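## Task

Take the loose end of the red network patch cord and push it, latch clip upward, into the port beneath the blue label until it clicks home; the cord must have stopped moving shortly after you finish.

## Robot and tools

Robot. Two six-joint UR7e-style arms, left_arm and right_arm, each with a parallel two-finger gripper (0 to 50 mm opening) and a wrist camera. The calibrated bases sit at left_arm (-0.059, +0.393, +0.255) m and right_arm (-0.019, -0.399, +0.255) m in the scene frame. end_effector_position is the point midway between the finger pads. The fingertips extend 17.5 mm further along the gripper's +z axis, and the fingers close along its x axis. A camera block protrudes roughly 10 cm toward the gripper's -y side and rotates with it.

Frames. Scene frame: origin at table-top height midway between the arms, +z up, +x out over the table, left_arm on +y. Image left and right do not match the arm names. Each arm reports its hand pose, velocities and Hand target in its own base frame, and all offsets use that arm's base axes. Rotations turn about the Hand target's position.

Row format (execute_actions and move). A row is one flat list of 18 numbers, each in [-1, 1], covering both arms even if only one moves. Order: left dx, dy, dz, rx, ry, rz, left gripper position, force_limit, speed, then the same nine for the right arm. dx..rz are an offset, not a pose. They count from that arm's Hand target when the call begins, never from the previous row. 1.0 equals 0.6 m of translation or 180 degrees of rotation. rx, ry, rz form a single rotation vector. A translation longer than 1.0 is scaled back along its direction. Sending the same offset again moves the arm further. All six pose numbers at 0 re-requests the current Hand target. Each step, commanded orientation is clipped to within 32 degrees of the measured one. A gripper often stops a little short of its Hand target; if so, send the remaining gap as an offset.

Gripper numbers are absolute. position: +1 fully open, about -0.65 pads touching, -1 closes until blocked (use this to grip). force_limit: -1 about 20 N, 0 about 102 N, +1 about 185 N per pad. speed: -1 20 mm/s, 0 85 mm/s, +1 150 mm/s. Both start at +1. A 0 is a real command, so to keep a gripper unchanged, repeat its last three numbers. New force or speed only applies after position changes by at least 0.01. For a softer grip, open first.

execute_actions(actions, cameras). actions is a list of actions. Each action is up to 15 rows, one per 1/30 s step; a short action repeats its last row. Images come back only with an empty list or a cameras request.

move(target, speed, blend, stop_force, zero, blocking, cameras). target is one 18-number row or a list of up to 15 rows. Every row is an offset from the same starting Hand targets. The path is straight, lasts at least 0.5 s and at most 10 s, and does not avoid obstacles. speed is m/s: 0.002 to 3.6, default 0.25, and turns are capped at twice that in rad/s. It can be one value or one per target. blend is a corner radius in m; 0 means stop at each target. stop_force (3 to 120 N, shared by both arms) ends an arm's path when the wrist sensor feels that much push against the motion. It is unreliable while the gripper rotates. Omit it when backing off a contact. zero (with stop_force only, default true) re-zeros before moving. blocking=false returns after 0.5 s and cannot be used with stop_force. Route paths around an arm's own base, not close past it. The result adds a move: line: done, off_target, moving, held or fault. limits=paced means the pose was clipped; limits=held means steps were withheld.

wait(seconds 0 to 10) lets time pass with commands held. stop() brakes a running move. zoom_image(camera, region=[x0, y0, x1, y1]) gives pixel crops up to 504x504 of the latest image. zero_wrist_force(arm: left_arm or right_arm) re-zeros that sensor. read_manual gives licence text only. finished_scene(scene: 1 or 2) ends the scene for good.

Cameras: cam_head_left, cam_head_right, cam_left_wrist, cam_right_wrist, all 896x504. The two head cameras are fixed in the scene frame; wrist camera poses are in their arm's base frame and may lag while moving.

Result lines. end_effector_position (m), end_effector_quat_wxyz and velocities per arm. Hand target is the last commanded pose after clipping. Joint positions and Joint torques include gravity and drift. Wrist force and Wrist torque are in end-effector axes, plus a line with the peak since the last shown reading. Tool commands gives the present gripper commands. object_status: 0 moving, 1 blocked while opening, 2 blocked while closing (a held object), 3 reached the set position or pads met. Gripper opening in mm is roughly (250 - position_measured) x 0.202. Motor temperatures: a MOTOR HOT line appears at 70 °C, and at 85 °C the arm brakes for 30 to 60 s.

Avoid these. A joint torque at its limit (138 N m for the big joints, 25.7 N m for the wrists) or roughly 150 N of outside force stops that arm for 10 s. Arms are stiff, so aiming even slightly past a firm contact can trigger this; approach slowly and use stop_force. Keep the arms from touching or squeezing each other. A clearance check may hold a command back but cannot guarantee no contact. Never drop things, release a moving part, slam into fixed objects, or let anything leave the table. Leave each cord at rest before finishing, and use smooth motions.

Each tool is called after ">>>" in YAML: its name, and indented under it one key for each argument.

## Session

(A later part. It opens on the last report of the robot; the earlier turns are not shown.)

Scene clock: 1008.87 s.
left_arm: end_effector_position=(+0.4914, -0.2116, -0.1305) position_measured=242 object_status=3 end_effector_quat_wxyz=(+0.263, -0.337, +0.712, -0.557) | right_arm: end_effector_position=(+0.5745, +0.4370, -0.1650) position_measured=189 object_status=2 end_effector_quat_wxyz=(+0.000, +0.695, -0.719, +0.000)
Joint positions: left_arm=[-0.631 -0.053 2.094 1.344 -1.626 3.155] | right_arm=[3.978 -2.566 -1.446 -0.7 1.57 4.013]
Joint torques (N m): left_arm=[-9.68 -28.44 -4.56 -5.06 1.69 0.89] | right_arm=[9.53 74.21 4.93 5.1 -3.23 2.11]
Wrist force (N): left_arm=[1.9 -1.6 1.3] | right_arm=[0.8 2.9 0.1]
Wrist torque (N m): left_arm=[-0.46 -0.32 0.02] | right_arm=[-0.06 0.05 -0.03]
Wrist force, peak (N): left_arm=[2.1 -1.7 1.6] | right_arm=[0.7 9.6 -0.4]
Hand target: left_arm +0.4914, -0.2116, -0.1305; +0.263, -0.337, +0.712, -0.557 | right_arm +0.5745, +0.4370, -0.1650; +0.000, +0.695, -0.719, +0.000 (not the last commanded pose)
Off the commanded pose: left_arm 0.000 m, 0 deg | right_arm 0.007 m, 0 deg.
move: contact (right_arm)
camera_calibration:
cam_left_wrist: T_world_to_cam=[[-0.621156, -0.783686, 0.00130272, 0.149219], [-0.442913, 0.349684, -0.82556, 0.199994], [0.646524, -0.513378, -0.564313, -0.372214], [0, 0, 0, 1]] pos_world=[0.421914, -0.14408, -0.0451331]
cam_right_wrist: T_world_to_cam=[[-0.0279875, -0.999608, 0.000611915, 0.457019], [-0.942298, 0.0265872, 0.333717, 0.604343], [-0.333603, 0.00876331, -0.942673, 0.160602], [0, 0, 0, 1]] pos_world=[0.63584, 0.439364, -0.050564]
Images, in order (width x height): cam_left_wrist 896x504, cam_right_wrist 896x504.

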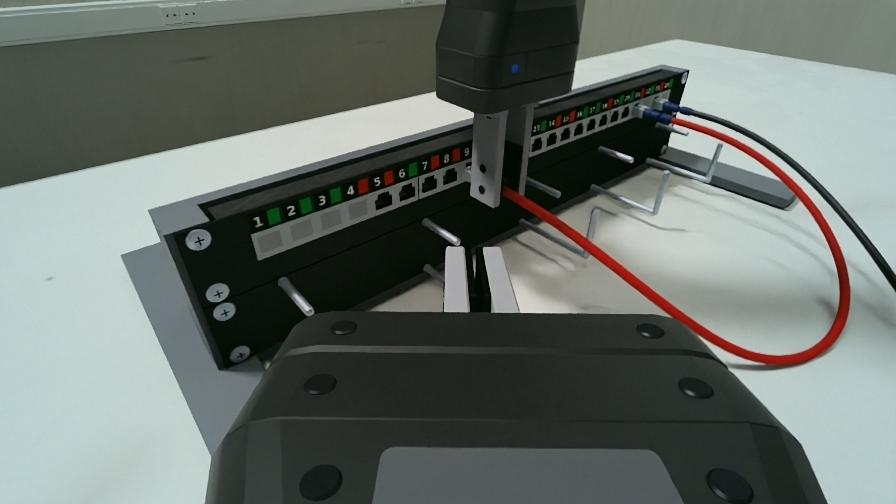

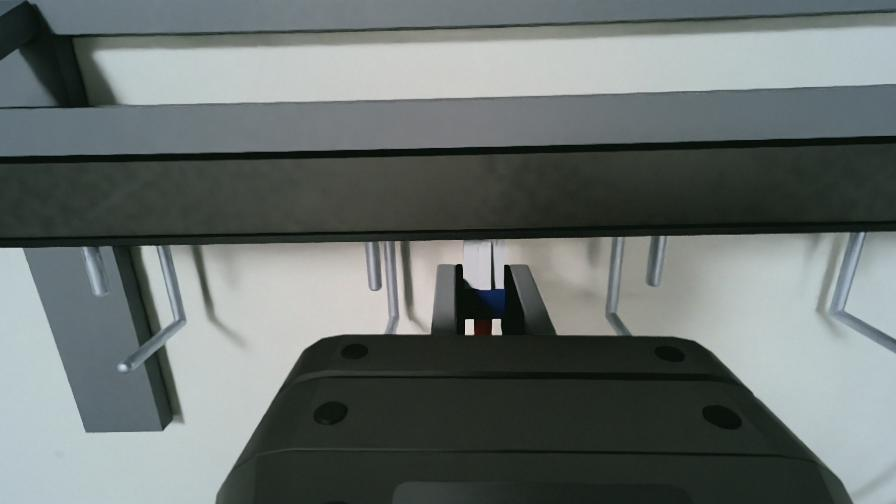

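>>> move:
  target:
    - [0, 0, 0, 0, 0, 0, -0.6, -0.85, 0.5, -0.0025, -0.0017, 0, 0, 0, 0, -1, -0.8, -1]
  speed: 0.02

>>> move:
  target:
    - [0, 0, 0, 0, 0, 0, -0.6, -0.85, 0.5, 0.0167, 0, 0, 0, 0, 0, -1, -0.8, -1]
  speed: 0.01
  stop_force: 5
  cameras: ["cam_left_wrist"]

>>> zoom_image:
  camera: "cam_left_wrist"
  region: [438, 160, 478, 192]

Scene clock: 1046.50 s.
left_arm: end_effector_position=(+0.4914, -0.2116, -0.1305) position_measured=242 object_status=3 end_effector_quat_wxyz=(+0.263, -0.337, +0.712, -0.557) | right_arm: end_effector_position=(+0.5731, +0.4360, -0.1650) position_measured=189 object_status=2 end_effector_quat_wxyz=(+0.000, +0.695, -0.719, +0.000)
Joint positions: left_arm=[-0.631 -0.053 2.094 1.344 -1.626 3.155] | right_arm=[3.978 -2.563 -1.452 -0.696 1.57 4.013]
Joint torques (N m): left_arm=[-8.32 -30.97 -3.38 -4.94 1.59 1.06] | right_arm=[9.73 74.72 4.45 4.55 -1.33 1.98]
Wrist force (N): left_arm=[1.9 -1.4 1.4] | right_arm=[0.0 -0.1 0.2]
Wrist torque (N m): left_arm=[-0.42 -0.34 0.03] | right_arm=[-0.02 0.01 -0.12]
Wrist force, peak (N): left_arm=[2.1 -1.7 1.5] | right_arm=[1.1 3.2 -0.1]
Hand target: left_arm +0.4914, -0.2116, -0.1305; +0.263, -0.337, +0.712, -0.557 | right_arm +0.5730, +0.4359, -0.1650; +0.000, +0.695, -0.719, +0.000
Off the commanded pose: left_arm 0.000 m, 0 deg | right_arm 0.000 m, 0 deg.
move: done

Scene clock: 1048.60 s.
left_arm: end_effector_position=(+0.4914, -0.2116, -0.1305) position_measured=242 object_status=3 end_effector_quat_wxyz=(+0.263, -0.337, +0.712, -0.557) | right_arm: end_effector_position=(+0.5813, +0.4359, -0.1650) position_measured=189 object_status=2 end_effector_quat_wxyz=(+0.000, +0.695, -0.719, +0.000)
Joint positions: left_arm=[-0.631 -0.053 2.094 1.344 -1.626 3.155] | right_arm=[3.97 -2.574 -1.427 -0.711 1.57 4.005]
Joint torques (N m): left_arm=[-8.52 -28.9 -3.96 -5.29 1.78 1.09] | right_arm=[10.38 74.07 4.53 4.22 1.01 1.89]
Wrist force (N): left_arm=[1.9 -1.4 1.1] | right_arm=[-0.7 0.5 0.2]
Wrist torque (N m): left_arm=[-0.42 -0.33 0.02] | right_arm=[-0.02 0.02 -0.04]
Wrist force, peak (N): left_arm=[2.1 -1.6 1.5] | right_arm=[-0.4 7.5 -1.2]
Hand target: left_arm +0.4914, -0.2116, -0.1305; +0.263, -0.337, +0.712, -0.557 | right_arm +0.5813, +0.4359, -0.1650; +0.000, +0.695, -0.719, +0.000 (not the last commanded pose)
Off the commanded pose: left_arm 0.000 m, 0 deg | right_arm 0.002 m, 0 deg.
move: contact (right_arm)
camera_calibration:
cam_left_wrist: T_world_to_cam=[[-0.621156, -0.783686, 0.00130272, 0.149219], [-0.442913, 0.349684, -0.82556, 0.199994], [0.646524, -0.513378, -0.564313, -0.372214], [0, 0, 0, 1]] pos_world=[0.421914, -0.14408, -0.0451331]
Images, in order (width x height): cam_left_wrist 896x504.

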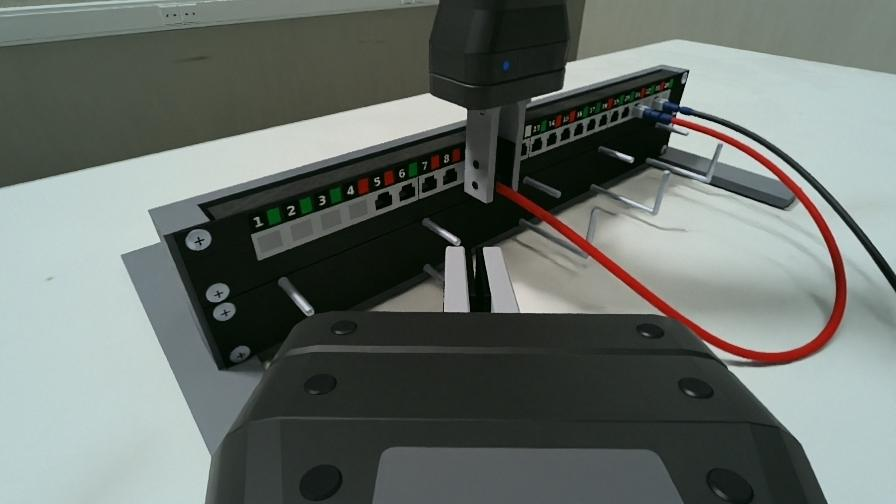

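Scaled by 12.600 from the camera's 896x504 image, which has a finer 1280x720 frame.

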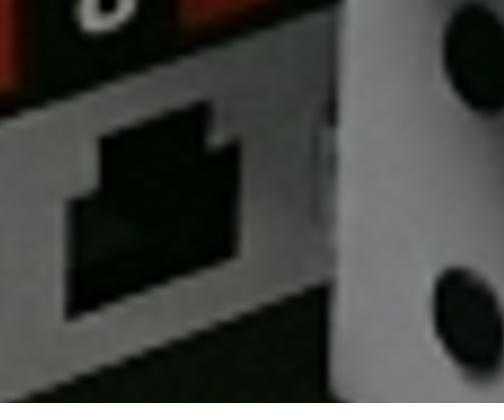

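>>> move:
  target:
    - [0, 0, 0, 0, 0, 0, -0.6, -0.85, 0.5, 0.0167, 0, 0, 0, 0, 0, -1, -0.8, -1]
  speed: 0.01
  stop_force: 14
  cameras: ["cam_left_wrist", "cam_right_wrist"]

>>> zoom_image:
  camera: "cam_left_wrist"
  region: [430, 140, 530, 210]

>>> zoom_image:
  camera: "cam_right_wrist"
  region: [400, 200, 580, 340]

Scene clock: 1057.70 s.
left_arm: end_effector_position=(+0.4914, -0.2116, -0.1305) position_measured=242 object_status=3 end_effector_quat_wxyz=(+0.263, -0.337, +0.712, -0.557) | right_arm: end_effector_position=(+0.5826, +0.4360, -0.1649) position_measured=189 object_status=2 end_effector_quat_wxyz=(+0.000, +0.695, -0.719, +0.000)
Joint positions: left_arm=[-0.631 -0.053 2.094 1.344 -1.626 3.155] | right_arm=[3.969 -2.575 -1.423 -0.713 1.57 4.003]
Joint torques (N m): left_arm=[-8.1 -29.14 -3.51 -5.28 1.51 0.87] | right_arm=[4.81 76.31 7.82 5.73 -5.6 2.13]
Wrist force (N): left_arm=[2.0 -1.5 1.3] | right_arm=[-0.6 13.0 -1.8]
Wrist torque (N m): left_arm=[-0.44 -0.34 0.02] | right_arm=[-0.05 0.05 -0.04]
Wrist force, peak (N): left_arm=[2.1 -1.7 1.6] | right_arm=[1.1 20.1 -4.4]
Hand target: left_arm +0.4914, -0.2116, -0.1305; +0.263, -0.337, +0.712, -0.557 | right_arm +0.5826, +0.4360, -0.1649; +0.000, +0.695, -0.719, +0.000 (not the last commanded pose)
Off the commanded pose: left_arm 0.000 m, 0 deg | right_arm 0.009 m, 0 deg.
move: contact (right_arm)
camera_calibration:
cam_left_wrist: T_world_to_cam=[[-0.621156, -0.783686, 0.00130272, 0.149219], [-0.442913, 0.349684, -0.82556, 0.199994], [0.646524, -0.513378, -0.564313, -0.372214], [0, 0, 0, 1]] pos_world=[0.421914, -0.14408, -0.0451331]
cam_right_wrist: T_world_to_cam=[[-0.0278282, -0.999612, 0.000768494, 0.456252], [-0.942303, 0.0264893, 0.333711, 0.612046], [-0.333602, 0.00856242, -0.942675, 0.163401], [0, 0, 0, 1]] pos_world=[0.64394, 0.438464, -0.0505633]
Images, in order (width x height): cam_left_wrist 896x504, cam_right_wrist 896x504.

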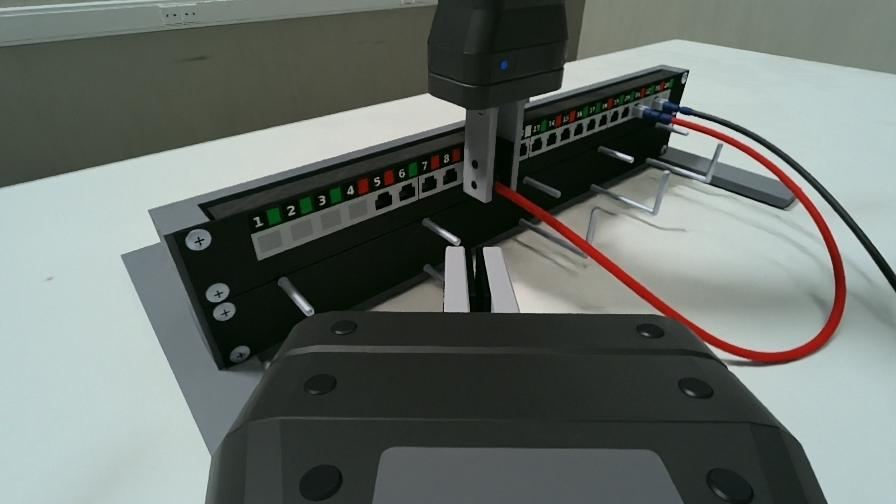

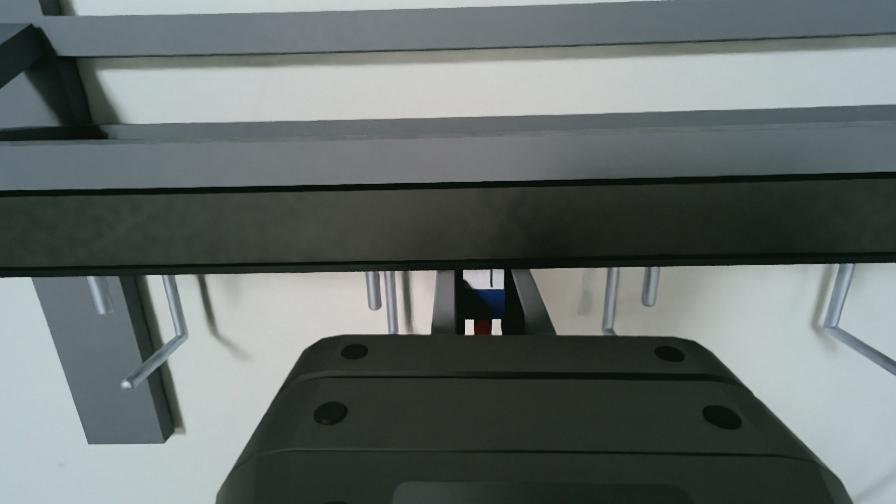

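Scaled by 5.040 from the camera's 896x504 image, which has a finer 1280x720 frame.

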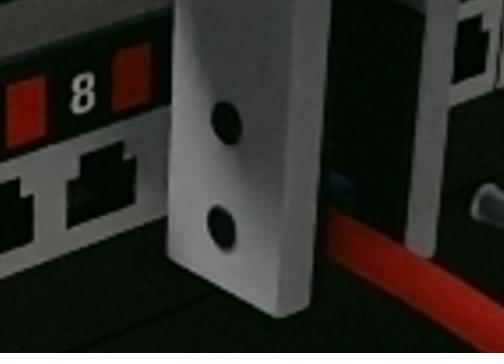

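Scaled by 2.800 from the camera's 896x504 image, which has a finer 1280x720 frame.

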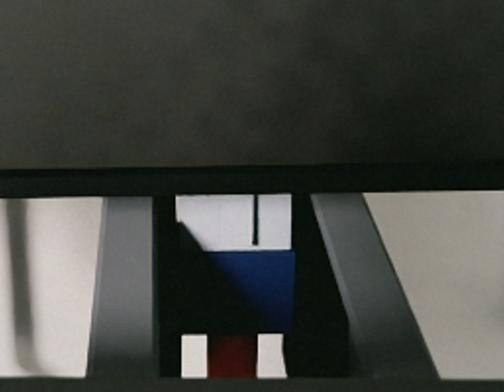

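>>> move:
  target:
    - [0, 0, 0, 0, 0, 0, -0.6, -0.85, 0.5, 0.0133, 0, 0, 0, 0, 0, -1, -0.8, -1]
  speed: 0.01
  stop_force: 25
  cameras: ["cam_right_wrist"]

>>> zoom_image:
  camera: "cam_right_wrist"
  region: [400, 200, 580, 340]

Scene clock: 1067.27 s.
left_arm: end_effector_position=(+0.4914, -0.2116, -0.1305) position_measured=242 object_status=3 end_effector_quat_wxyz=(+0.263, -0.337, +0.712, -0.557) | right_arm: end_effector_position=(+0.5906, +0.4360, -0.1649) position_measured=189 object_status=2 end_effector_quat_wxyz=(+0.000, +0.695, -0.719, +0.000)
Joint positions: left_arm=[-0.631 -0.053 2.094 1.344 -1.626 3.155] | right_arm=[3.96 -2.585 -1.399 -0.727 1.57 3.995]
Joint torques (N m): left_arm=[-9.24 -30.55 -3.76 -4.93 1.93 1.05] | right_arm=[-19.23 46.25 36.57 4.14 -3.51 -2.19]
Wrist force (N): left_arm=[2.0 -1.5 1.3] | right_arm=[0.0 20.0 -5.4]
Wrist torque (N m): left_arm=[-0.44 -0.35 0.02] | right_arm=[-0.08 0.03 0.09]
Wrist force, peak (N): left_arm=[2.2 -1.7 1.4] | right_arm=[2.3 23.2 -4.1]
Hand target: left_arm +0.4914, -0.2116, -0.1305; +0.263, -0.337, +0.712, -0.557 | right_arm +0.5906, +0.4360, -0.1649; +0.000, +0.695, -0.719, +0.000
Off the commanded pose: left_arm 0.000 m, 0 deg | right_arm 0.000 m, 0 deg.
move: done
camera_calibration:
cam_right_wrist: T_world_to_cam=[[-0.0278256, -0.999612, 0.000771125, 0.456474], [-0.942272, 0.0264869, 0.3338, 0.619569], [-0.333691, 0.00856156, -0.942644, 0.166129], [0, 0, 0, 1]] pos_world=[0.65194, 0.438464, -0.0505633]
Images, in order (width x height): cam_right_wrist 896x504.

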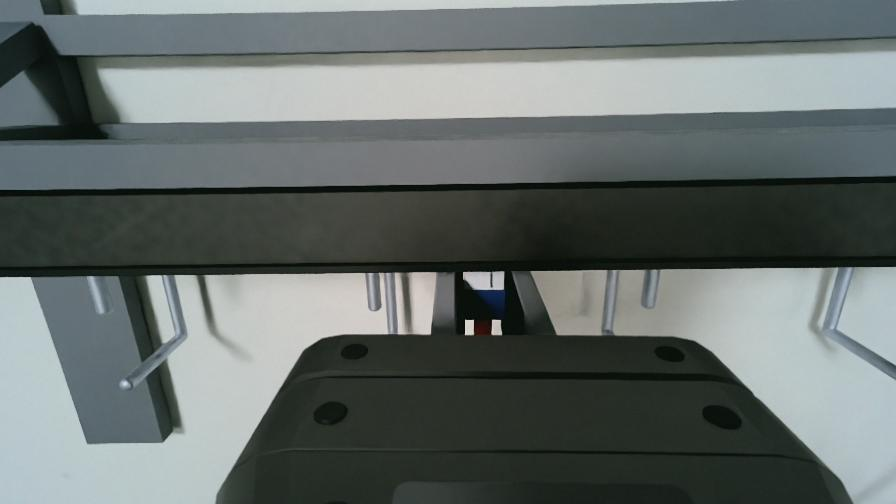

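Scaled by 2.800 from the camera's 896x504 image, which has a finer 1280x720 frame.

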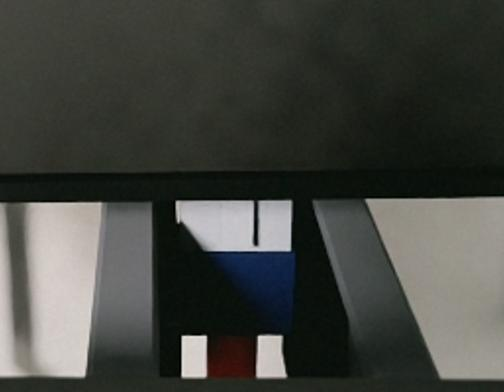

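>>> execute_actions:
  actions: []
  cameras: ["cam_left_wrist", "cam_head_left", "cam_head_right"]

>>> zoom_image:
  camera: "cam_left_wrist"
  region: [430, 140, 530, 210]

Scene clock: 1076.57 s.
left_arm: end_effector_position=(+0.4914, -0.2116, -0.1305) position_measured=242 object_status=3 end_effector_quat_wxyz=(+0.263, -0.337, +0.712, -0.557) | right_arm: end_effector_position=(+0.5906, +0.4360, -0.1649) position_measured=189 object_status=2 end_effector_quat_wxyz=(+0.000, +0.695, -0.719, +0.000)
Joint positions: left_arm=[-0.631 -0.053 2.094 1.344 -1.626 3.155] | right_arm=[3.96 -2.585 -1.399 -0.727 1.57 3.995]
Joint velocities: within noise
Joint torques (N m): left_arm=[-7.16 -31.57 -4.8 -4.97 1.6 1.04] | right_arm=[-19.06 46.55 36.57 4.14 -0.98 -2.13]
Motor temperatures (°C): left_arm=[28 28 25 42 33 34] | right_arm=[28 30 27 35 33 32]
Wrist force (N): left_arm=[1.9 -1.7 1.5] | right_arm=[0.1 20.0 -5.4]
Wrist torque (N m): left_arm=[-0.48 -0.33 0.02] | right_arm=[-0.08 0.03 0.09]
Wrist force, peak (N): left_arm=[2.3 -1.6 1.4] | right_arm=[-0.2 20.3 -5.3]
Hand target: left_arm +0.4914, -0.2116, -0.1305; +0.263, -0.337, +0.712, -0.557 | right_arm +0.5906, +0.4360, -0.1649; +0.000, +0.695, -0.719, +0.000
Tool commands: left_gripper/position=-0.6 left_gripper/force_limit=-0.85 left_gripper/speed=+0.5 right_gripper/position=-1.0 right_gripper/force_limit=-0.8 right_gripper/speed=-1.0
Off the commanded pose: left_arm 0.000 m, 0 deg | right_arm 0.000 m, 0 deg.
camera_calibration:
cam_left_wrist: T_world_to_cam=[[-0.621156, -0.783686, 0.00130272, 0.149219], [-0.442913, 0.349684, -0.82556, 0.199994], [0.646524, -0.513378, -0.564313, -0.372214], [0, 0, 0, 1]] pos_world=[0.421914, -0.14408, -0.0451331]
Images, in order (width x height): cam_head_left 896x504, cam_head_right 896x504, cam_left_wrist 896x504.

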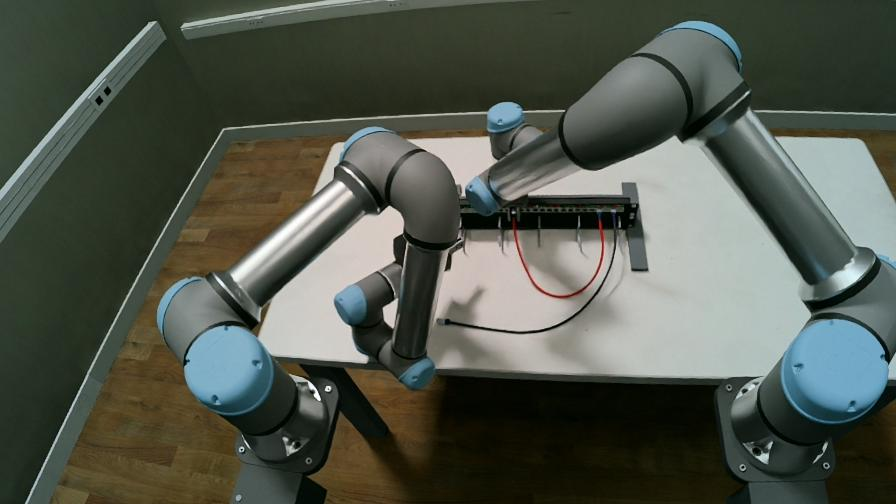

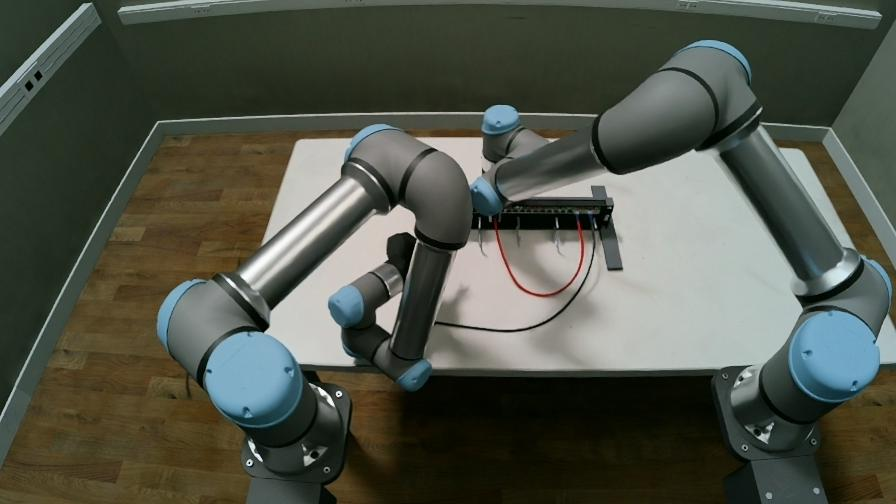

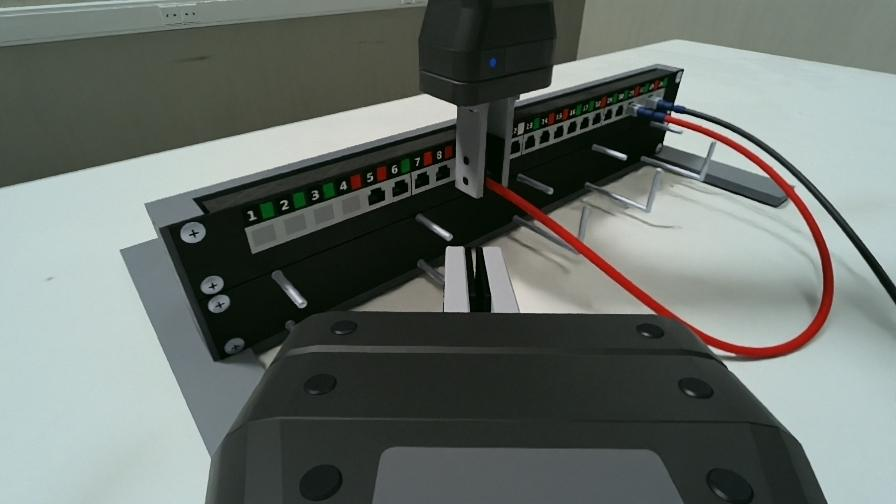

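Scaled by 5.040 from the camera's 896x504 image, which has a finer 1280x720 frame.

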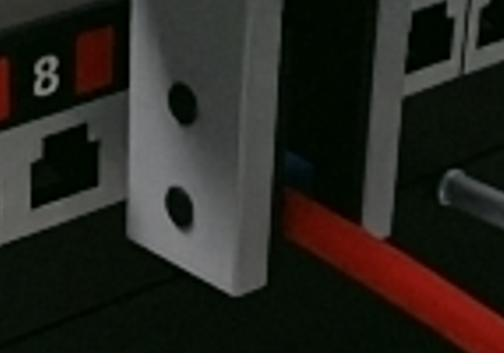

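>>> move:
  target:
    - [0, 0, 0, 0, 0, 0, -0.6, -0.85, 0.5, -0.0017, 0, 0.001, 0, 0, 0, -1, -0.8, -1]
  speed: 0.01

>>> move:
  target:
    - [0, 0, 0, 0, 0, 0, -0.6, -0.85, 0.5, 0, 0, 0.001, 0, 0, 0, -1, -0.8, -1]
  speed: 0.01
  cameras: ["cam_right_wrist"]

Scene clock: 1124.97 s.
left_arm: end_effector_position=(+0.4914, -0.2116, -0.1305) position_measured=242 object_status=3 end_effector_quat_wxyz=(+0.263, -0.337, +0.712, -0.557) | right_arm: end_effector_position=(+0.5897, +0.4360, -0.1643) position_measured=189 object_status=2 end_effector_quat_wxyz=(+0.000, +0.695, -0.719, +0.000)
Joint positions: left_arm=[-0.631 -0.053 2.094 1.344 -1.626 3.155] | right_arm=[3.961 -2.583 -1.402 -0.726 1.57 3.996]
Joint torques (N m): left_arm=[-8.13 -31.72 -4.91 -5.22 1.69 0.91] | right_arm=[10.83 74.35 3.16 4.26 -0.82 1.88]
Wrist force (N): left_arm=[2.0 -1.4 1.5] | right_arm=[-2.3 -4.0 1.9]
Wrist torque (N m): left_arm=[-0.43 -0.35 0.02] | right_arm=[-0.31 0.22 -0.15]
Wrist force, peak (N): left_arm=[2.0 -1.8 1.4] | right_arm=[0.0 20.3 -5.3]
Hand target: left_arm +0.4914, -0.2116, -0.1305; +0.263, -0.337, +0.712, -0.557 | right_arm +0.5896, +0.4360, -0.1643; +0.000, +0.695, -0.719, +0.000
Off the commanded pose: left_arm 0.000 m, 0 deg | right_arm 0.000 m, 0 deg.
move: done

Scene clock: 1125.67 s.
left_arm: end_effector_position=(+0.4914, -0.2116, -0.1305) position_measured=242 object_status=3 end_effector_quat_wxyz=(+0.263, -0.337, +0.712, -0.557) | right_arm: end_effector_position=(+0.5895, +0.4360, -0.1637) position_measured=189 object_status=2 end_effector_quat_wxyz=(+0.000, +0.695, -0.719, +0.000)
Joint positions: left_arm=[-0.631 -0.053 2.094 1.344 -1.626 3.155] | right_arm=[3.961 -2.582 -1.402 -0.727 1.57 3.996]
Joint torques (N m): left_arm=[-8.29 -30.49 -4.85 -5 1.87 0.79] | right_arm=[10.29 76.63 2.83 0.94 -0.93 1.89]
Wrist force (N): left_arm=[1.7 -1.3 1.3] | right_arm=[-2.5 -5.1 4.3]
Wrist torque (N m): left_arm=[-0.40 -0.30 0.03] | right_arm=[-0.35 0.21 -0.14]
Wrist force, peak (N): left_arm=[2.1 -1.7 1.3] | right_arm=[-2.5 -5.1 4.3]
Hand target: left_arm +0.4914, -0.2116, -0.1305; +0.263, -0.337, +0.712, -0.557 | right_arm +0.5896, +0.4360, -0.1637; +0.000, +0.695, -0.719, +0.000
Off the commanded pose: left_arm 0.000 m, 0 deg | right_arm 0.000 m, 0 deg.
move: done
camera_calibration:
cam_right_wrist: T_world_to_cam=[[-0.027827, -0.999612, 0.000771604, 0.456443], [-0.942272, 0.0264884, 0.3338, 0.618132], [-0.333691, 0.00856157, -0.942644, 0.166893], [0, 0, 0, 1]] pos_world=[0.65084, 0.438464, -0.0493633]
Images, in order (width x height): cam_right_wrist 896x504.

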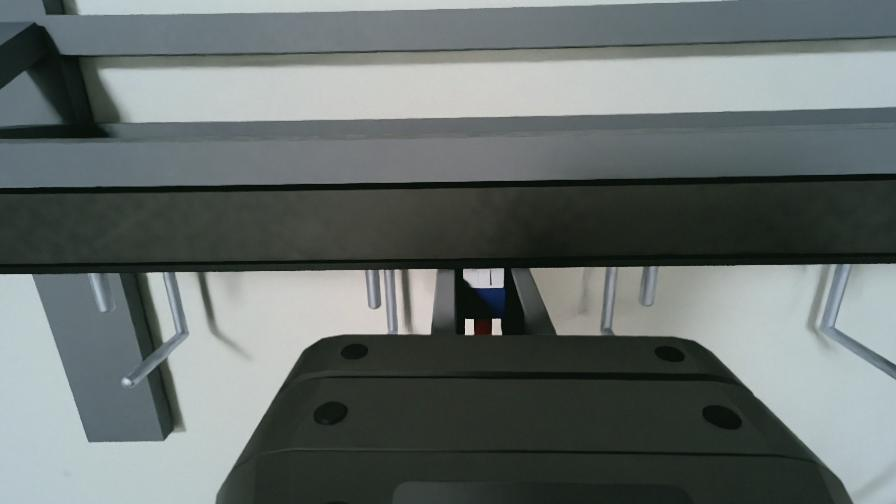

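>>> move:
  target:
    - [0, 0, 0, 0, 0, 0, -0.6, -0.85, 0.5, -0.0017, 0, -0.0018, 0, 0, 0, -1, -0.8, -1]
  speed: 0.01

>>> move:
  target:
    - [0, 0, 0, 0, 0, 0, -0.6, -0.85, 0.5, 0.0005, 0, 0.0016, 0, 0.0111, 0, -1, -0.8, -1]
  speed: 0.01

>>> move:
  target:
    - [0, 0, 0, 0, 0, 0, -0.6, -0.85, 0.5, -0.001, 0, -0.0033, 0, -0.0222, 0, -1, -0.8, -1]
  speed: 0.01
  cameras: ["cam_left_wrist"]

>>> zoom_image:
  camera: "cam_left_wrist"
  region: [430, 140, 530, 210]

Scene clock: 1201.83 s.
left_arm: end_effector_position=(+0.4914, -0.2116, -0.1305) position_measured=242 object_status=3 end_effector_quat_wxyz=(+0.263, -0.337, +0.712, -0.557) | right_arm: end_effector_position=(+0.5886, +0.4360, -0.1647) position_measured=189 object_status=2 end_effector_quat_wxyz=(+0.000, +0.695, -0.719, +0.000)
Joint positions: left_arm=[-0.631 -0.053 2.094 1.344 -1.626 3.155] | right_arm=[3.962 -2.583 -1.405 -0.724 1.57 3.997]
Joint torques (N m): left_arm=[-7.32 -31.97 -3.06 -5.01 1.79 0.8] | right_arm=[10.88 45.42 3.51 4.3 -1.57 2.25]
Wrist force (N): left_arm=[1.9 -1.5 1.4] | right_arm=[-1.4 -3.5 1.1]
Wrist torque (N m): left_arm=[-0.44 -0.33 0.02] | right_arm=[-0.27 0.20 -0.13]
Wrist force, peak (N): left_arm=[2.1 -1.7 1.6] | right_arm=[-3.0 -5.8 4.5]
Hand target: left_arm +0.4914, -0.2116, -0.1305; +0.263, -0.337, +0.712, -0.557 | right_arm +0.5885, +0.4360, -0.1648; +0.000, +0.695, -0.719, +0.000
Off the commanded pose: left_arm 0.000 m, 0 deg | right_arm 0.000 m, 0 deg.
move: done

Scene clock: 1203.90 s.
left_arm: end_effector_position=(+0.4914, -0.2116, -0.1305) position_measured=242 object_status=3 end_effector_quat_wxyz=(+0.263, -0.337, +0.712, -0.557) | right_arm: end_effector_position=(+0.5888, +0.4360, -0.1638) position_measured=189 object_status=2 end_effector_quat_wxyz=(+0.012, +0.695, -0.719, -0.012)
Joint positions: left_arm=[-0.631 -0.053 2.094 1.344 -1.626 3.155] | right_arm=[3.953 -2.589 -1.377 -0.769 1.595 3.987]
Joint torques (N m): left_arm=[-7.61 -31.27 -3.39 -5.13 1.73 0.68] | right_arm=[-11.84 47.11 34.76 1.8 2.76 -2.07]
Wrist force (N): left_arm=[2.1 -1.6 1.3] | right_arm=[-0.9 -0.3 1.0]
Wrist torque (N m): left_arm=[-0.45 -0.35 0.02] | right_arm=[-0.23 0.20 0.05]
Wrist force, peak (N): left_arm=[2.0 -1.5 1.7] | right_arm=[-2.0 -3.4 0.5]
Hand target: left_arm +0.4914, -0.2116, -0.1305; +0.263, -0.337, +0.712, -0.557 | right_arm +0.5888, +0.4360, -0.1638; +0.012, +0.695, -0.719, -0.012
Off the commanded pose: left_arm 0.000 m, 0 deg | right_arm 0.000 m, 0 deg.
move: done

Scene clock: 1207.70 s.
left_arm: end_effector_position=(+0.4914, -0.2116, -0.1305) position_measured=242 object_status=3 end_effector_quat_wxyz=(+0.263, -0.337, +0.712, -0.557) | right_arm: end_effector_position=(+0.5882, +0.4360, -0.1658) position_measured=189 object_status=2 end_effector_quat_wxyz=(-0.013, +0.695, -0.719, +0.012)
Joint positions: left_arm=[-0.631 -0.053 2.094 1.344 -1.626 3.155] | right_arm=[3.972 -2.577 -1.432 -0.679 1.544 4.006]
Joint torques (N m): left_arm=[-7.56 -32 -2.53 -4.89 1.77 1.02] | right_arm=[7.73 66.78 2.9 5.62 -3.9 1.94]
Wrist force (N): left_arm=[2.0 -1.4 1.3] | right_arm=[1.6 5.9 -11.2]
Wrist torque (N m): left_arm=[-0.42 -0.34 0.02] | right_arm=[-0.28 0.24 -0.09]
Wrist force, peak (N): left_arm=[2.0 -1.6 1.7] | right_arm=[1.6 5.9 -11.2]
Hand target: left_arm +0.4914, -0.2116, -0.1305; +0.263, -0.337, +0.712, -0.557 | right_arm +0.5882, +0.4360, -0.1658; -0.013, +0.695, -0.719, +0.012
Off the commanded pose: left_arm 0.000 m, 0 deg | right_arm 0.000 m, 0 deg.
move: done
camera_calibration:
cam_left_wrist: T_world_to_cam=[[-0.621156, -0.783686, 0.00130272, 0.149219], [-0.442913, 0.349684, -0.82556, 0.199994], [0.646524, -0.513378, -0.564313, -0.372214], [0, 0, 0, 1]] pos_world=[0.421914, -0.14408, -0.0451331]
Images, in order (width x height): cam_left_wrist 896x504.

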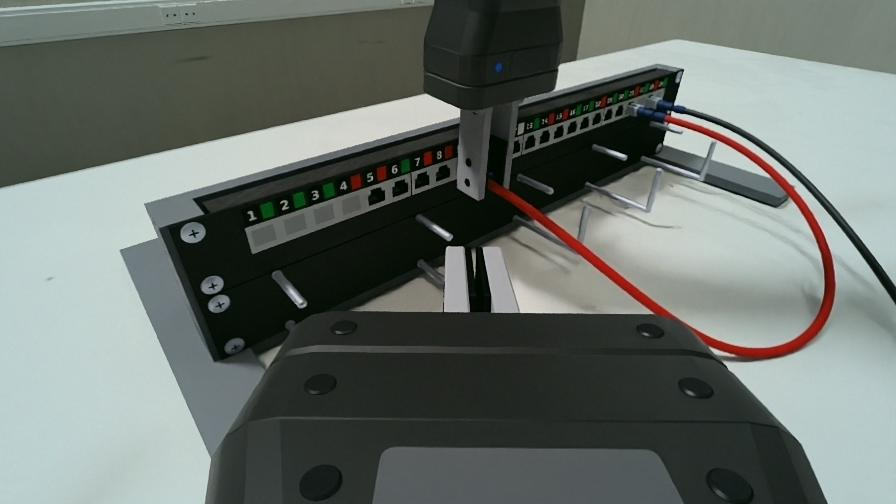

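Scaled by 5.040 from the camera's 896x504 image, which has a finer 1280x720 frame.

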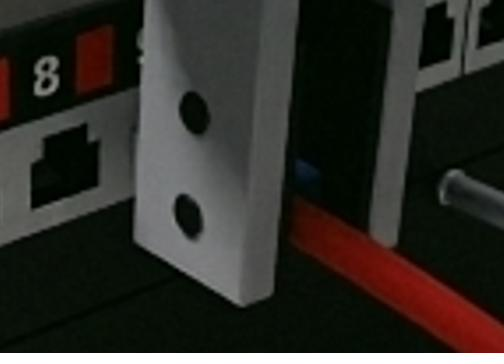

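>>> move:
  target:
    - [0, 0, 0, 0, 0, 0, -0.6, -0.85, 0.5, 0.001, 0, 0.0033, 0, 0.0222, 0, -1, -0.8, -1]
  speed: 0.01

>>> move:
  target:
    - [0, 0, 0, 0, 0, 0, -0.6, -0.85, 0.5, 0.0167, 0, 0, 0, 0, 0, -1, -0.8, -1]
  speed: 0.01
  stop_force: 14
  cameras: ["cam_right_wrist", "cam_left_wrist"]

>>> zoom_image:
  camera: "cam_right_wrist"
  region: [400, 200, 580, 340]

Scene clock: 1222.13 s.
left_arm: end_effector_position=(+0.4914, -0.2116, -0.1305) position_measured=242 object_status=3 end_effector_quat_wxyz=(+0.263, -0.337, +0.712, -0.557) | right_arm: end_effector_position=(+0.5888, +0.4360, -0.1638) position_measured=189 object_status=2 end_effector_quat_wxyz=(+0.012, +0.695, -0.719, -0.012)
Joint positions: left_arm=[-0.631 -0.053 2.094 1.344 -1.626 3.155] | right_arm=[3.953 -2.589 -1.377 -0.769 1.595 3.987]
Joint torques (N m): left_arm=[-7.34 -34.05 -3.74 -4.94 1.58 0.81] | right_arm=[-12.65 47.78 32.65 1.56 2.7 -2.06]
Wrist force (N): left_arm=[1.8 -1.6 1.4] | right_arm=[-1.4 -0.1 0.9]
Wrist torque (N m): left_arm=[-0.45 -0.32 0.02] | right_arm=[-0.24 0.17 0.04]
Wrist force, peak (N): left_arm=[2.1 -1.8 1.4] | right_arm=[1.6 5.9 -11.7]
Hand target: left_arm +0.4914, -0.2116, -0.1305; +0.263, -0.337, +0.712, -0.557 | right_arm +0.5888, +0.4360, -0.1638; +0.012, +0.695, -0.719, -0.012
Off the commanded pose: left_arm 0.000 m, 0 deg | right_arm 0.000 m, 0 deg.
move: done

Scene clock: 1223.63 s.
left_arm: end_effector_position=(+0.4914, -0.2116, -0.1305) position_measured=242 object_status=3 end_effector_quat_wxyz=(+0.263, -0.337, +0.712, -0.557) | right_arm: end_effector_position=(+0.5916, +0.4360, -0.1638) position_measured=189 object_status=2 end_effector_quat_wxyz=(+0.012, +0.695, -0.719, -0.012)
Joint positions: left_arm=[-0.631 -0.053 2.094 1.344 -1.626 3.155] | right_arm=[3.95 -2.593 -1.368 -0.774 1.595 3.985]
Joint torques (N m): left_arm=[-7.02 -33.13 -4.39 -5.03 1.85 0.82] | right_arm=[5.89 77.45 8.63 5.92 -4.92 2.02]
Wrist force (N): left_arm=[1.9 -1.5 1.4] | right_arm=[-1.0 10.3 -0.1]
Wrist torque (N m): left_arm=[-0.44 -0.33 0.02] | right_arm=[-0.26 0.16 0.00]
Wrist force, peak (N): left_arm=[2.1 -1.7 1.5] | right_arm=[-0.2 17.3 -1.6]
Hand target: left_arm +0.4914, -0.2116, -0.1305; +0.263, -0.337, +0.712, -0.557 | right_arm +0.5916, +0.4360, -0.1638; +0.012, +0.695, -0.719, -0.012 (not the last commanded pose)
Off the commanded pose: left_arm 0.000 m, 0 deg | right_arm 0.007 m, 0 deg.
move: contact (right_arm)
camera_calibration:
cam_left_wrist: T_world_to_cam=[[-0.621156, -0.783686, 0.00130272, 0.149219], [-0.442913, 0.349684, -0.82556, 0.199994], [0.646524, -0.513378, -0.564313, -0.372214], [0, 0, 0, 1]] pos_world=[0.421914, -0.14408, -0.0451331]
cam_right_wrist: T_world_to_cam=[[-0.0277826, -0.999612, 0.00174192, 0.456635], [-0.930049, 0.0264878, 0.366479, 0.618308], [-0.366383, 0.00856166, -0.930425, 0.188874], [0, 0, 0, 1]] pos_world=[0.656944, 0.438464, -0.0516595]
Images, in order (width x height): cam_left_wrist 896x504, cam_right_wrist 896x504.

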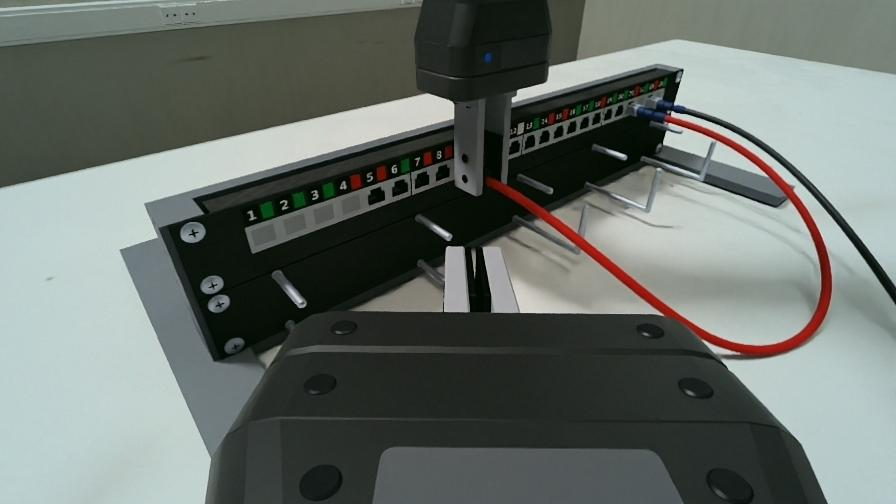

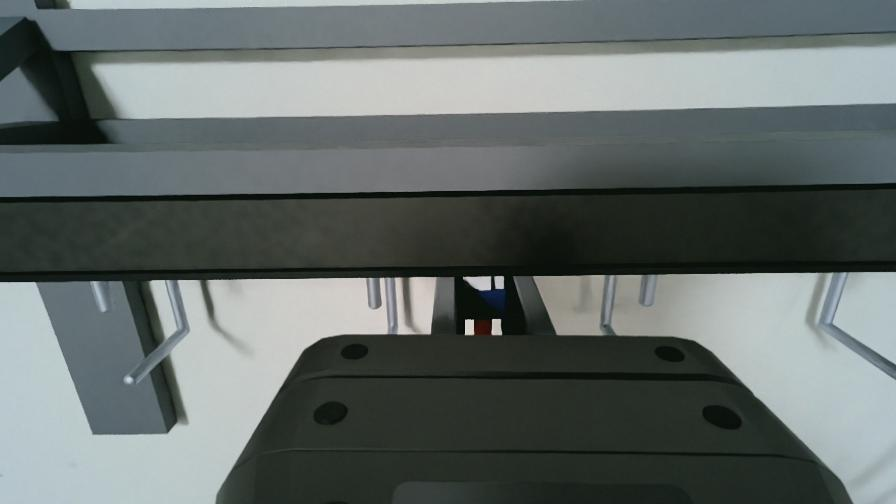

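Scaled by 2.800 from the camera's 896x504 image, which has a finer 1280x720 frame.

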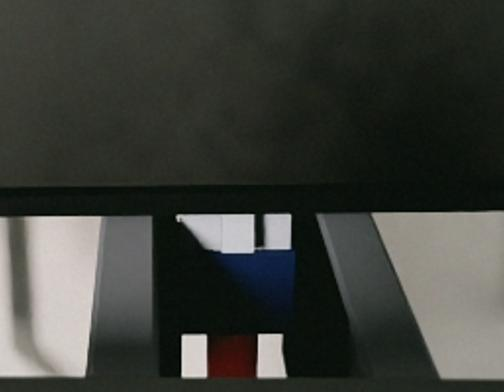

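>>> zoom_image:
  camera: "cam_left_wrist"
  region: [600, 70, 720, 150]

>>> zoom_image:
  camera: "cam_left_wrist"
  region: [430, 130, 520, 200]

Scaled by 4.200 from the camera's 896x504 image, which has a finer 1280x720 frame.

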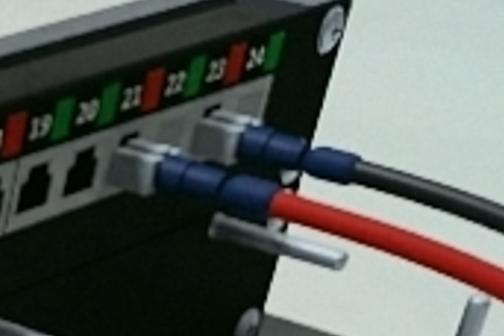

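Scaled by 5.600 from the camera's 896x504 image, which has a finer 1280x720 frame.

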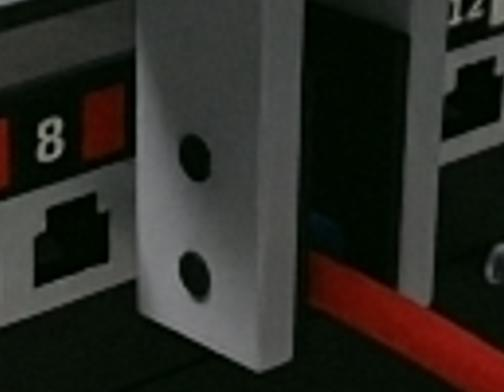

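>>> move:
  target:
    - [0, 0, 0, 0, 0, 0, -0.6, -0.85, 0.5, -0.0017, 0, 0, 0, 0, 0, -1, -0.8, -1]
  speed: 0.01

>>> move:
  target:
    - [0, 0, 0, 0, 0, 0, -0.6, -0.85, 0.5, 0.0005, 0, 0.0016, 0, 0.0111, 0, -1, -0.8, -1]
  speed: 0.01

>>> move:
  target:
    - [0, 0, 0, 0, 0, 0, -0.6, -0.85, 0.5, 0.0005, 0, 0.0016, 0, 0.0111, 0, -1, -0.8, -1]
  speed: 0.01

Scene clock: 1269.83 s.
left_arm: end_effector_position=(+0.4914, -0.2116, -0.1305) position_measured=242 object_status=3 end_effector_quat_wxyz=(+0.263, -0.337, +0.712, -0.557) | right_arm: end_effector_position=(+0.5907, +0.4360, -0.1638) position_measured=189 object_status=2 end_effector_quat_wxyz=(+0.012, +0.695, -0.719, -0.012)
Joint positions: left_arm=[-0.631 -0.053 2.094 1.344 -1.626 3.155] | right_arm=[3.951 -2.592 -1.371 -0.773 1.595 3.986]
Joint torques (N m): left_arm=[-5.25 -32.34 -3.37 -4.88 1.79 0.61] | right_arm=[11.37 73.73 3.17 3.59 -0.48 2.09]
Wrist force (N): left_arm=[1.9 -1.6 1.5] | right_arm=[-0.8 -6.3 0.4]
Wrist torque (N m): left_arm=[-0.45 -0.33 0.02] | right_arm=[-0.22 -0.02 -0.14]
Wrist force, peak (N): left_arm=[2.1 -1.6 1.5] | right_arm=[-1.0 10.5 0.0]
Hand target: left_arm +0.4914, -0.2116, -0.1305; +0.263, -0.337, +0.712, -0.557 | right_arm +0.5906, +0.4360, -0.1638; +0.012, +0.695, -0.719, -0.012
Off the commanded pose: left_arm 0.000 m, 0 deg | right_arm 0.000 m, 0 deg.
move: done

Scene clock: 1271.90 s.
left_arm: end_effector_position=(+0.4914, -0.2116, -0.1305) position_measured=242 object_status=3 end_effector_quat_wxyz=(+0.263, -0.337, +0.712, -0.557) | right_arm: end_effector_position=(+0.5909, +0.4360, -0.1629) position_measured=189 object_status=2 end_effector_quat_wxyz=(+0.025, +0.694, -0.719, -0.024)
Joint positions: left_arm=[-0.631 -0.053 2.094 1.344 -1.626 3.155] | right_arm=[3.942 -2.599 -1.343 -0.818 1.62 3.976]
Joint torques (N m): left_arm=[-6.42 -33.64 -3.06 -4.92 1.58 0.69] | right_arm=[-11.7 49.16 34.14 0.94 3.48 -2.23]
Wrist force (N): left_arm=[1.9 -1.7 1.5] | right_arm=[-0.3 -2.4 3.2]
Wrist torque (N m): left_arm=[-0.47 -0.34 0.03] | right_arm=[-0.22 -0.05 0.04]
Wrist force, peak (N): left_arm=[2.0 -1.7 1.6] | right_arm=[-0.6 -6.4 0.6]
Hand target: left_arm +0.4914, -0.2116, -0.1305; +0.263, -0.337, +0.712, -0.557 | right_arm +0.5909, +0.4360, -0.1629; +0.025, +0.694, -0.719, -0.024
Off the commanded pose: left_arm 0.000 m, 0 deg | right_arm 0.000 m, 0 deg.
move: done

Scene clock: 1273.97 s.
left_arm: end_effector_position=(+0.4914, -0.2116, -0.1305) position_measured=242 object_status=3 end_effector_quat_wxyz=(+0.263, -0.337, +0.712, -0.557) | right_arm: end_effector_position=(+0.5912, +0.4360, -0.1619) position_measured=189 object_status=2 end_effector_quat_wxyz=(+0.037, +0.694, -0.718, -0.036)
Joint positions: left_arm=[-0.631 -0.053 2.094 1.344 -1.626 3.155] | right_arm=[3.933 -2.608 -1.313 -0.864 1.644 3.965]
Joint torques (N m): left_arm=[-5.97 -33.14 -3.05 -5.01 1.46 0.72] | right_arm=[-11.46 52.47 34.32 0.86 4.01 -2.33]
Wrist force (N): left_arm=[1.9 -1.5 1.4] | right_arm=[-2.0 -5.7 8.6]
Wrist torque (N m): left_arm=[-0.43 -0.33 0.03] | right_arm=[-0.26 -0.05 0.04]
Wrist force, peak (N): left_arm=[2.0 -1.7 1.5] | right_arm=[-2.0 -5.8 9.0]
Hand target: left_arm +0.4914, -0.2116, -0.1305; +0.263, -0.337, +0.712, -0.557 | right_arm +0.5912, +0.4360, -0.1619; +0.037, +0.694, -0.718, -0.036
Off the commanded pose: left_arm 0.000 m, 0 deg | right_arm 0.000 m, 0 deg.
move: done

>>> move:
  target:
    - [0, 0, 0, 0, 0, 0, -0.6, -0.85, 0.5, -0.001, 0, -0.0032, 0, -0.0222, 0, -1, -0.8, -1]
  speed: 0.01

>>> move:
  target:
    - [0, 0, 0, 0, 0, 0, -0.6, -0.85, 0.5, 0.0117, 0, 0, 0, 0, 0, -1, -0.8, -1]
  speed: 0.02
  stop_force: 26
  cameras: ["cam_left_wrist", "cam_right_wrist"]

>>> zoom_image:
  camera: "cam_left_wrist"
  region: [430, 130, 520, 200]

>>> zoom_image:
  camera: "cam_right_wrist"
  region: [400, 200, 580, 340]

Scene clock: 1289.70 s.
left_arm: end_effector_position=(+0.4914, -0.2116, -0.1305) position_measured=242 object_status=3 end_effector_quat_wxyz=(+0.263, -0.337, +0.712, -0.557) | right_arm: end_effector_position=(+0.5906, +0.4360, -0.1638) position_measured=189 object_status=2 end_effector_quat_wxyz=(+0.012, +0.695, -0.719, -0.012)
Joint positions: left_arm=[-0.631 -0.053 2.094 1.344 -1.626 3.155] | right_arm=[3.951 -2.592 -1.371 -0.773 1.596 3.986]
Joint torques (N m): left_arm=[-5.83 -34.1 -3.17 -4.97 1.75 0.69] | right_arm=[8.56 76.91 7.21 5.44 -3.69 1.98]
Wrist force (N): left_arm=[1.9 -1.4 1.6] | right_arm=[0.9 3.7 -0.8]
Wrist torque (N m): left_arm=[-0.43 -0.32 0.03] | right_arm=[-0.26 0.04 -0.09]
Wrist force, peak (N): left_arm=[2.1 -1.5 1.7] | right_arm=[-2.0 -5.8 9.3]
Hand target: left_arm +0.4914, -0.2116, -0.1305; +0.263, -0.337, +0.712, -0.557 | right_arm +0.5906, +0.4360, -0.1638; +0.012, +0.695, -0.719, -0.012
Off the commanded pose: left_arm 0.000 m, 0 deg | right_arm 0.000 m, 0 deg.
move: done

Scene clock: 1291.10 s.
left_arm: end_effector_position=(+0.4914, -0.2116, -0.1305) position_measured=242 object_status=3 end_effector_quat_wxyz=(+0.263, -0.337, +0.712, -0.557) | right_arm: end_effector_position=(+0.5976, +0.4360, -0.1638) position_measured=189 object_status=2 end_effector_quat_wxyz=(+0.012, +0.695, -0.719, -0.012)
Joint positions: left_arm=[-0.631 -0.053 2.094 1.344 -1.626 3.155] | right_arm=[3.944 -2.601 -1.349 -0.786 1.595 3.979]
Joint torques (N m): left_arm=[-5.47 -34.77 -1.06 -4.96 2.02 0.57] | right_arm=[-19.41 49.25 37.86 4.07 -6.62 -2.13]
Wrist force (N): left_arm=[1.8 -1.6 1.4] | right_arm=[0.3 16.5 -1.6]
Wrist torque (N m): left_arm=[-0.46 -0.32 0.03] | right_arm=[-0.31 -0.04 0.08]
Wrist force, peak (N): left_arm=[2.0 -1.7 1.5] | right_arm=[2.1 18.9 -1.1]
Hand target: left_arm +0.4914, -0.2116, -0.1305; +0.263, -0.337, +0.712, -0.557 | right_arm +0.5976, +0.4360, -0.1638; +0.012, +0.695, -0.719, -0.012
Off the commanded pose: left_arm 0.000 m, 0 deg | right_arm 0.000 m, 0 deg.
move: done
camera_calibration:
cam_left_wrist: T_world_to_cam=[[-0.621156, -0.783686, 0.00130272, 0.149219], [-0.442913, 0.349684, -0.82556, 0.199994], [0.646524, -0.513378, -0.564313, -0.372214], [0, 0, 0, 1]] pos_world=[0.421914, -0.14408, -0.0451331]
cam_right_wrist: T_world_to_cam=[[-0.0277826, -0.999612, 0.00174192, 0.456802], [-0.930049, 0.0264878, 0.366479, 0.623888], [-0.366383, 0.00856166, -0.930425, 0.191072], [0, 0, 0, 1]] pos_world=[0.662944, 0.438464, -0.0516595]
Images, in order (width x height): cam_left_wrist 896x504, cam_right_wrist 896x504.

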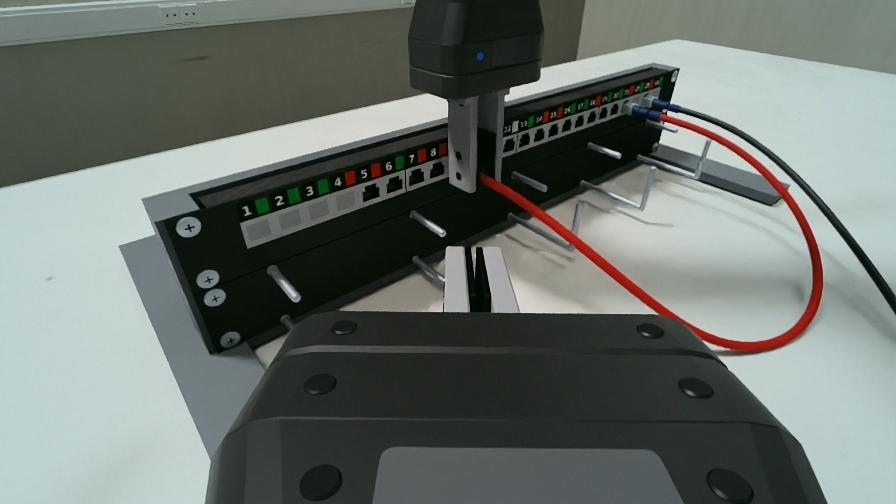

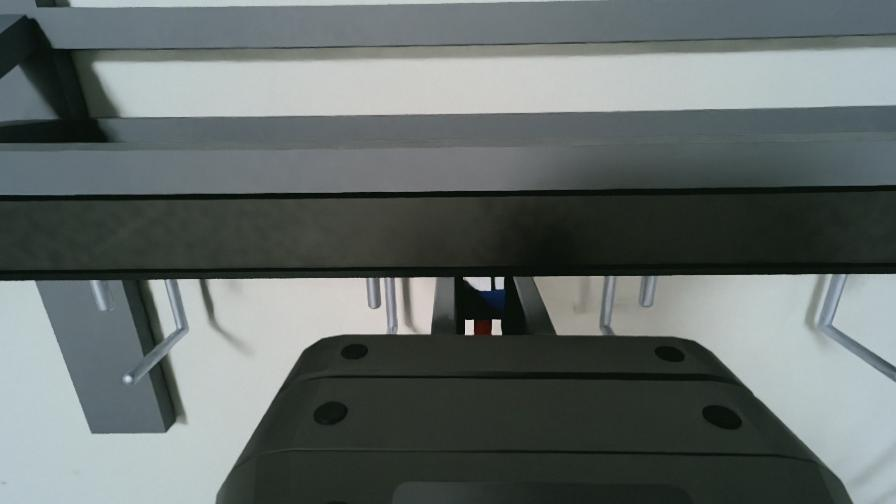

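Scaled by 5.600 from the camera's 896x504 image, which has a finer 1280x720 frame.

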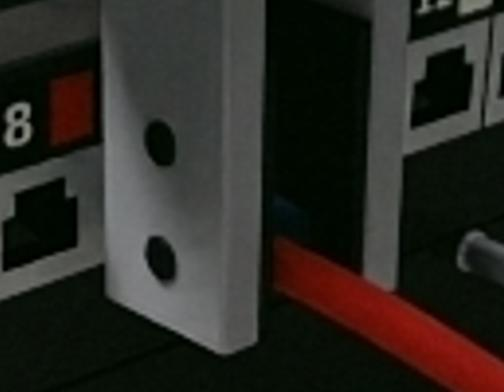

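Scaled by 2.800 from the camera's 896x504 image, which has a finer 1280x720 frame.

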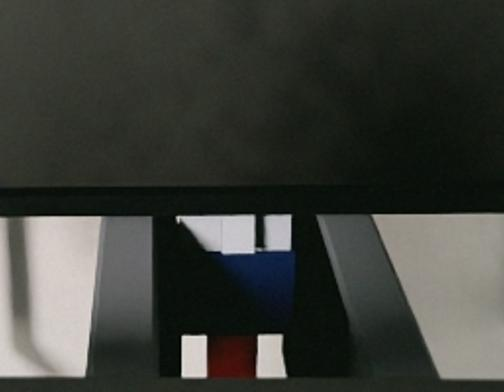

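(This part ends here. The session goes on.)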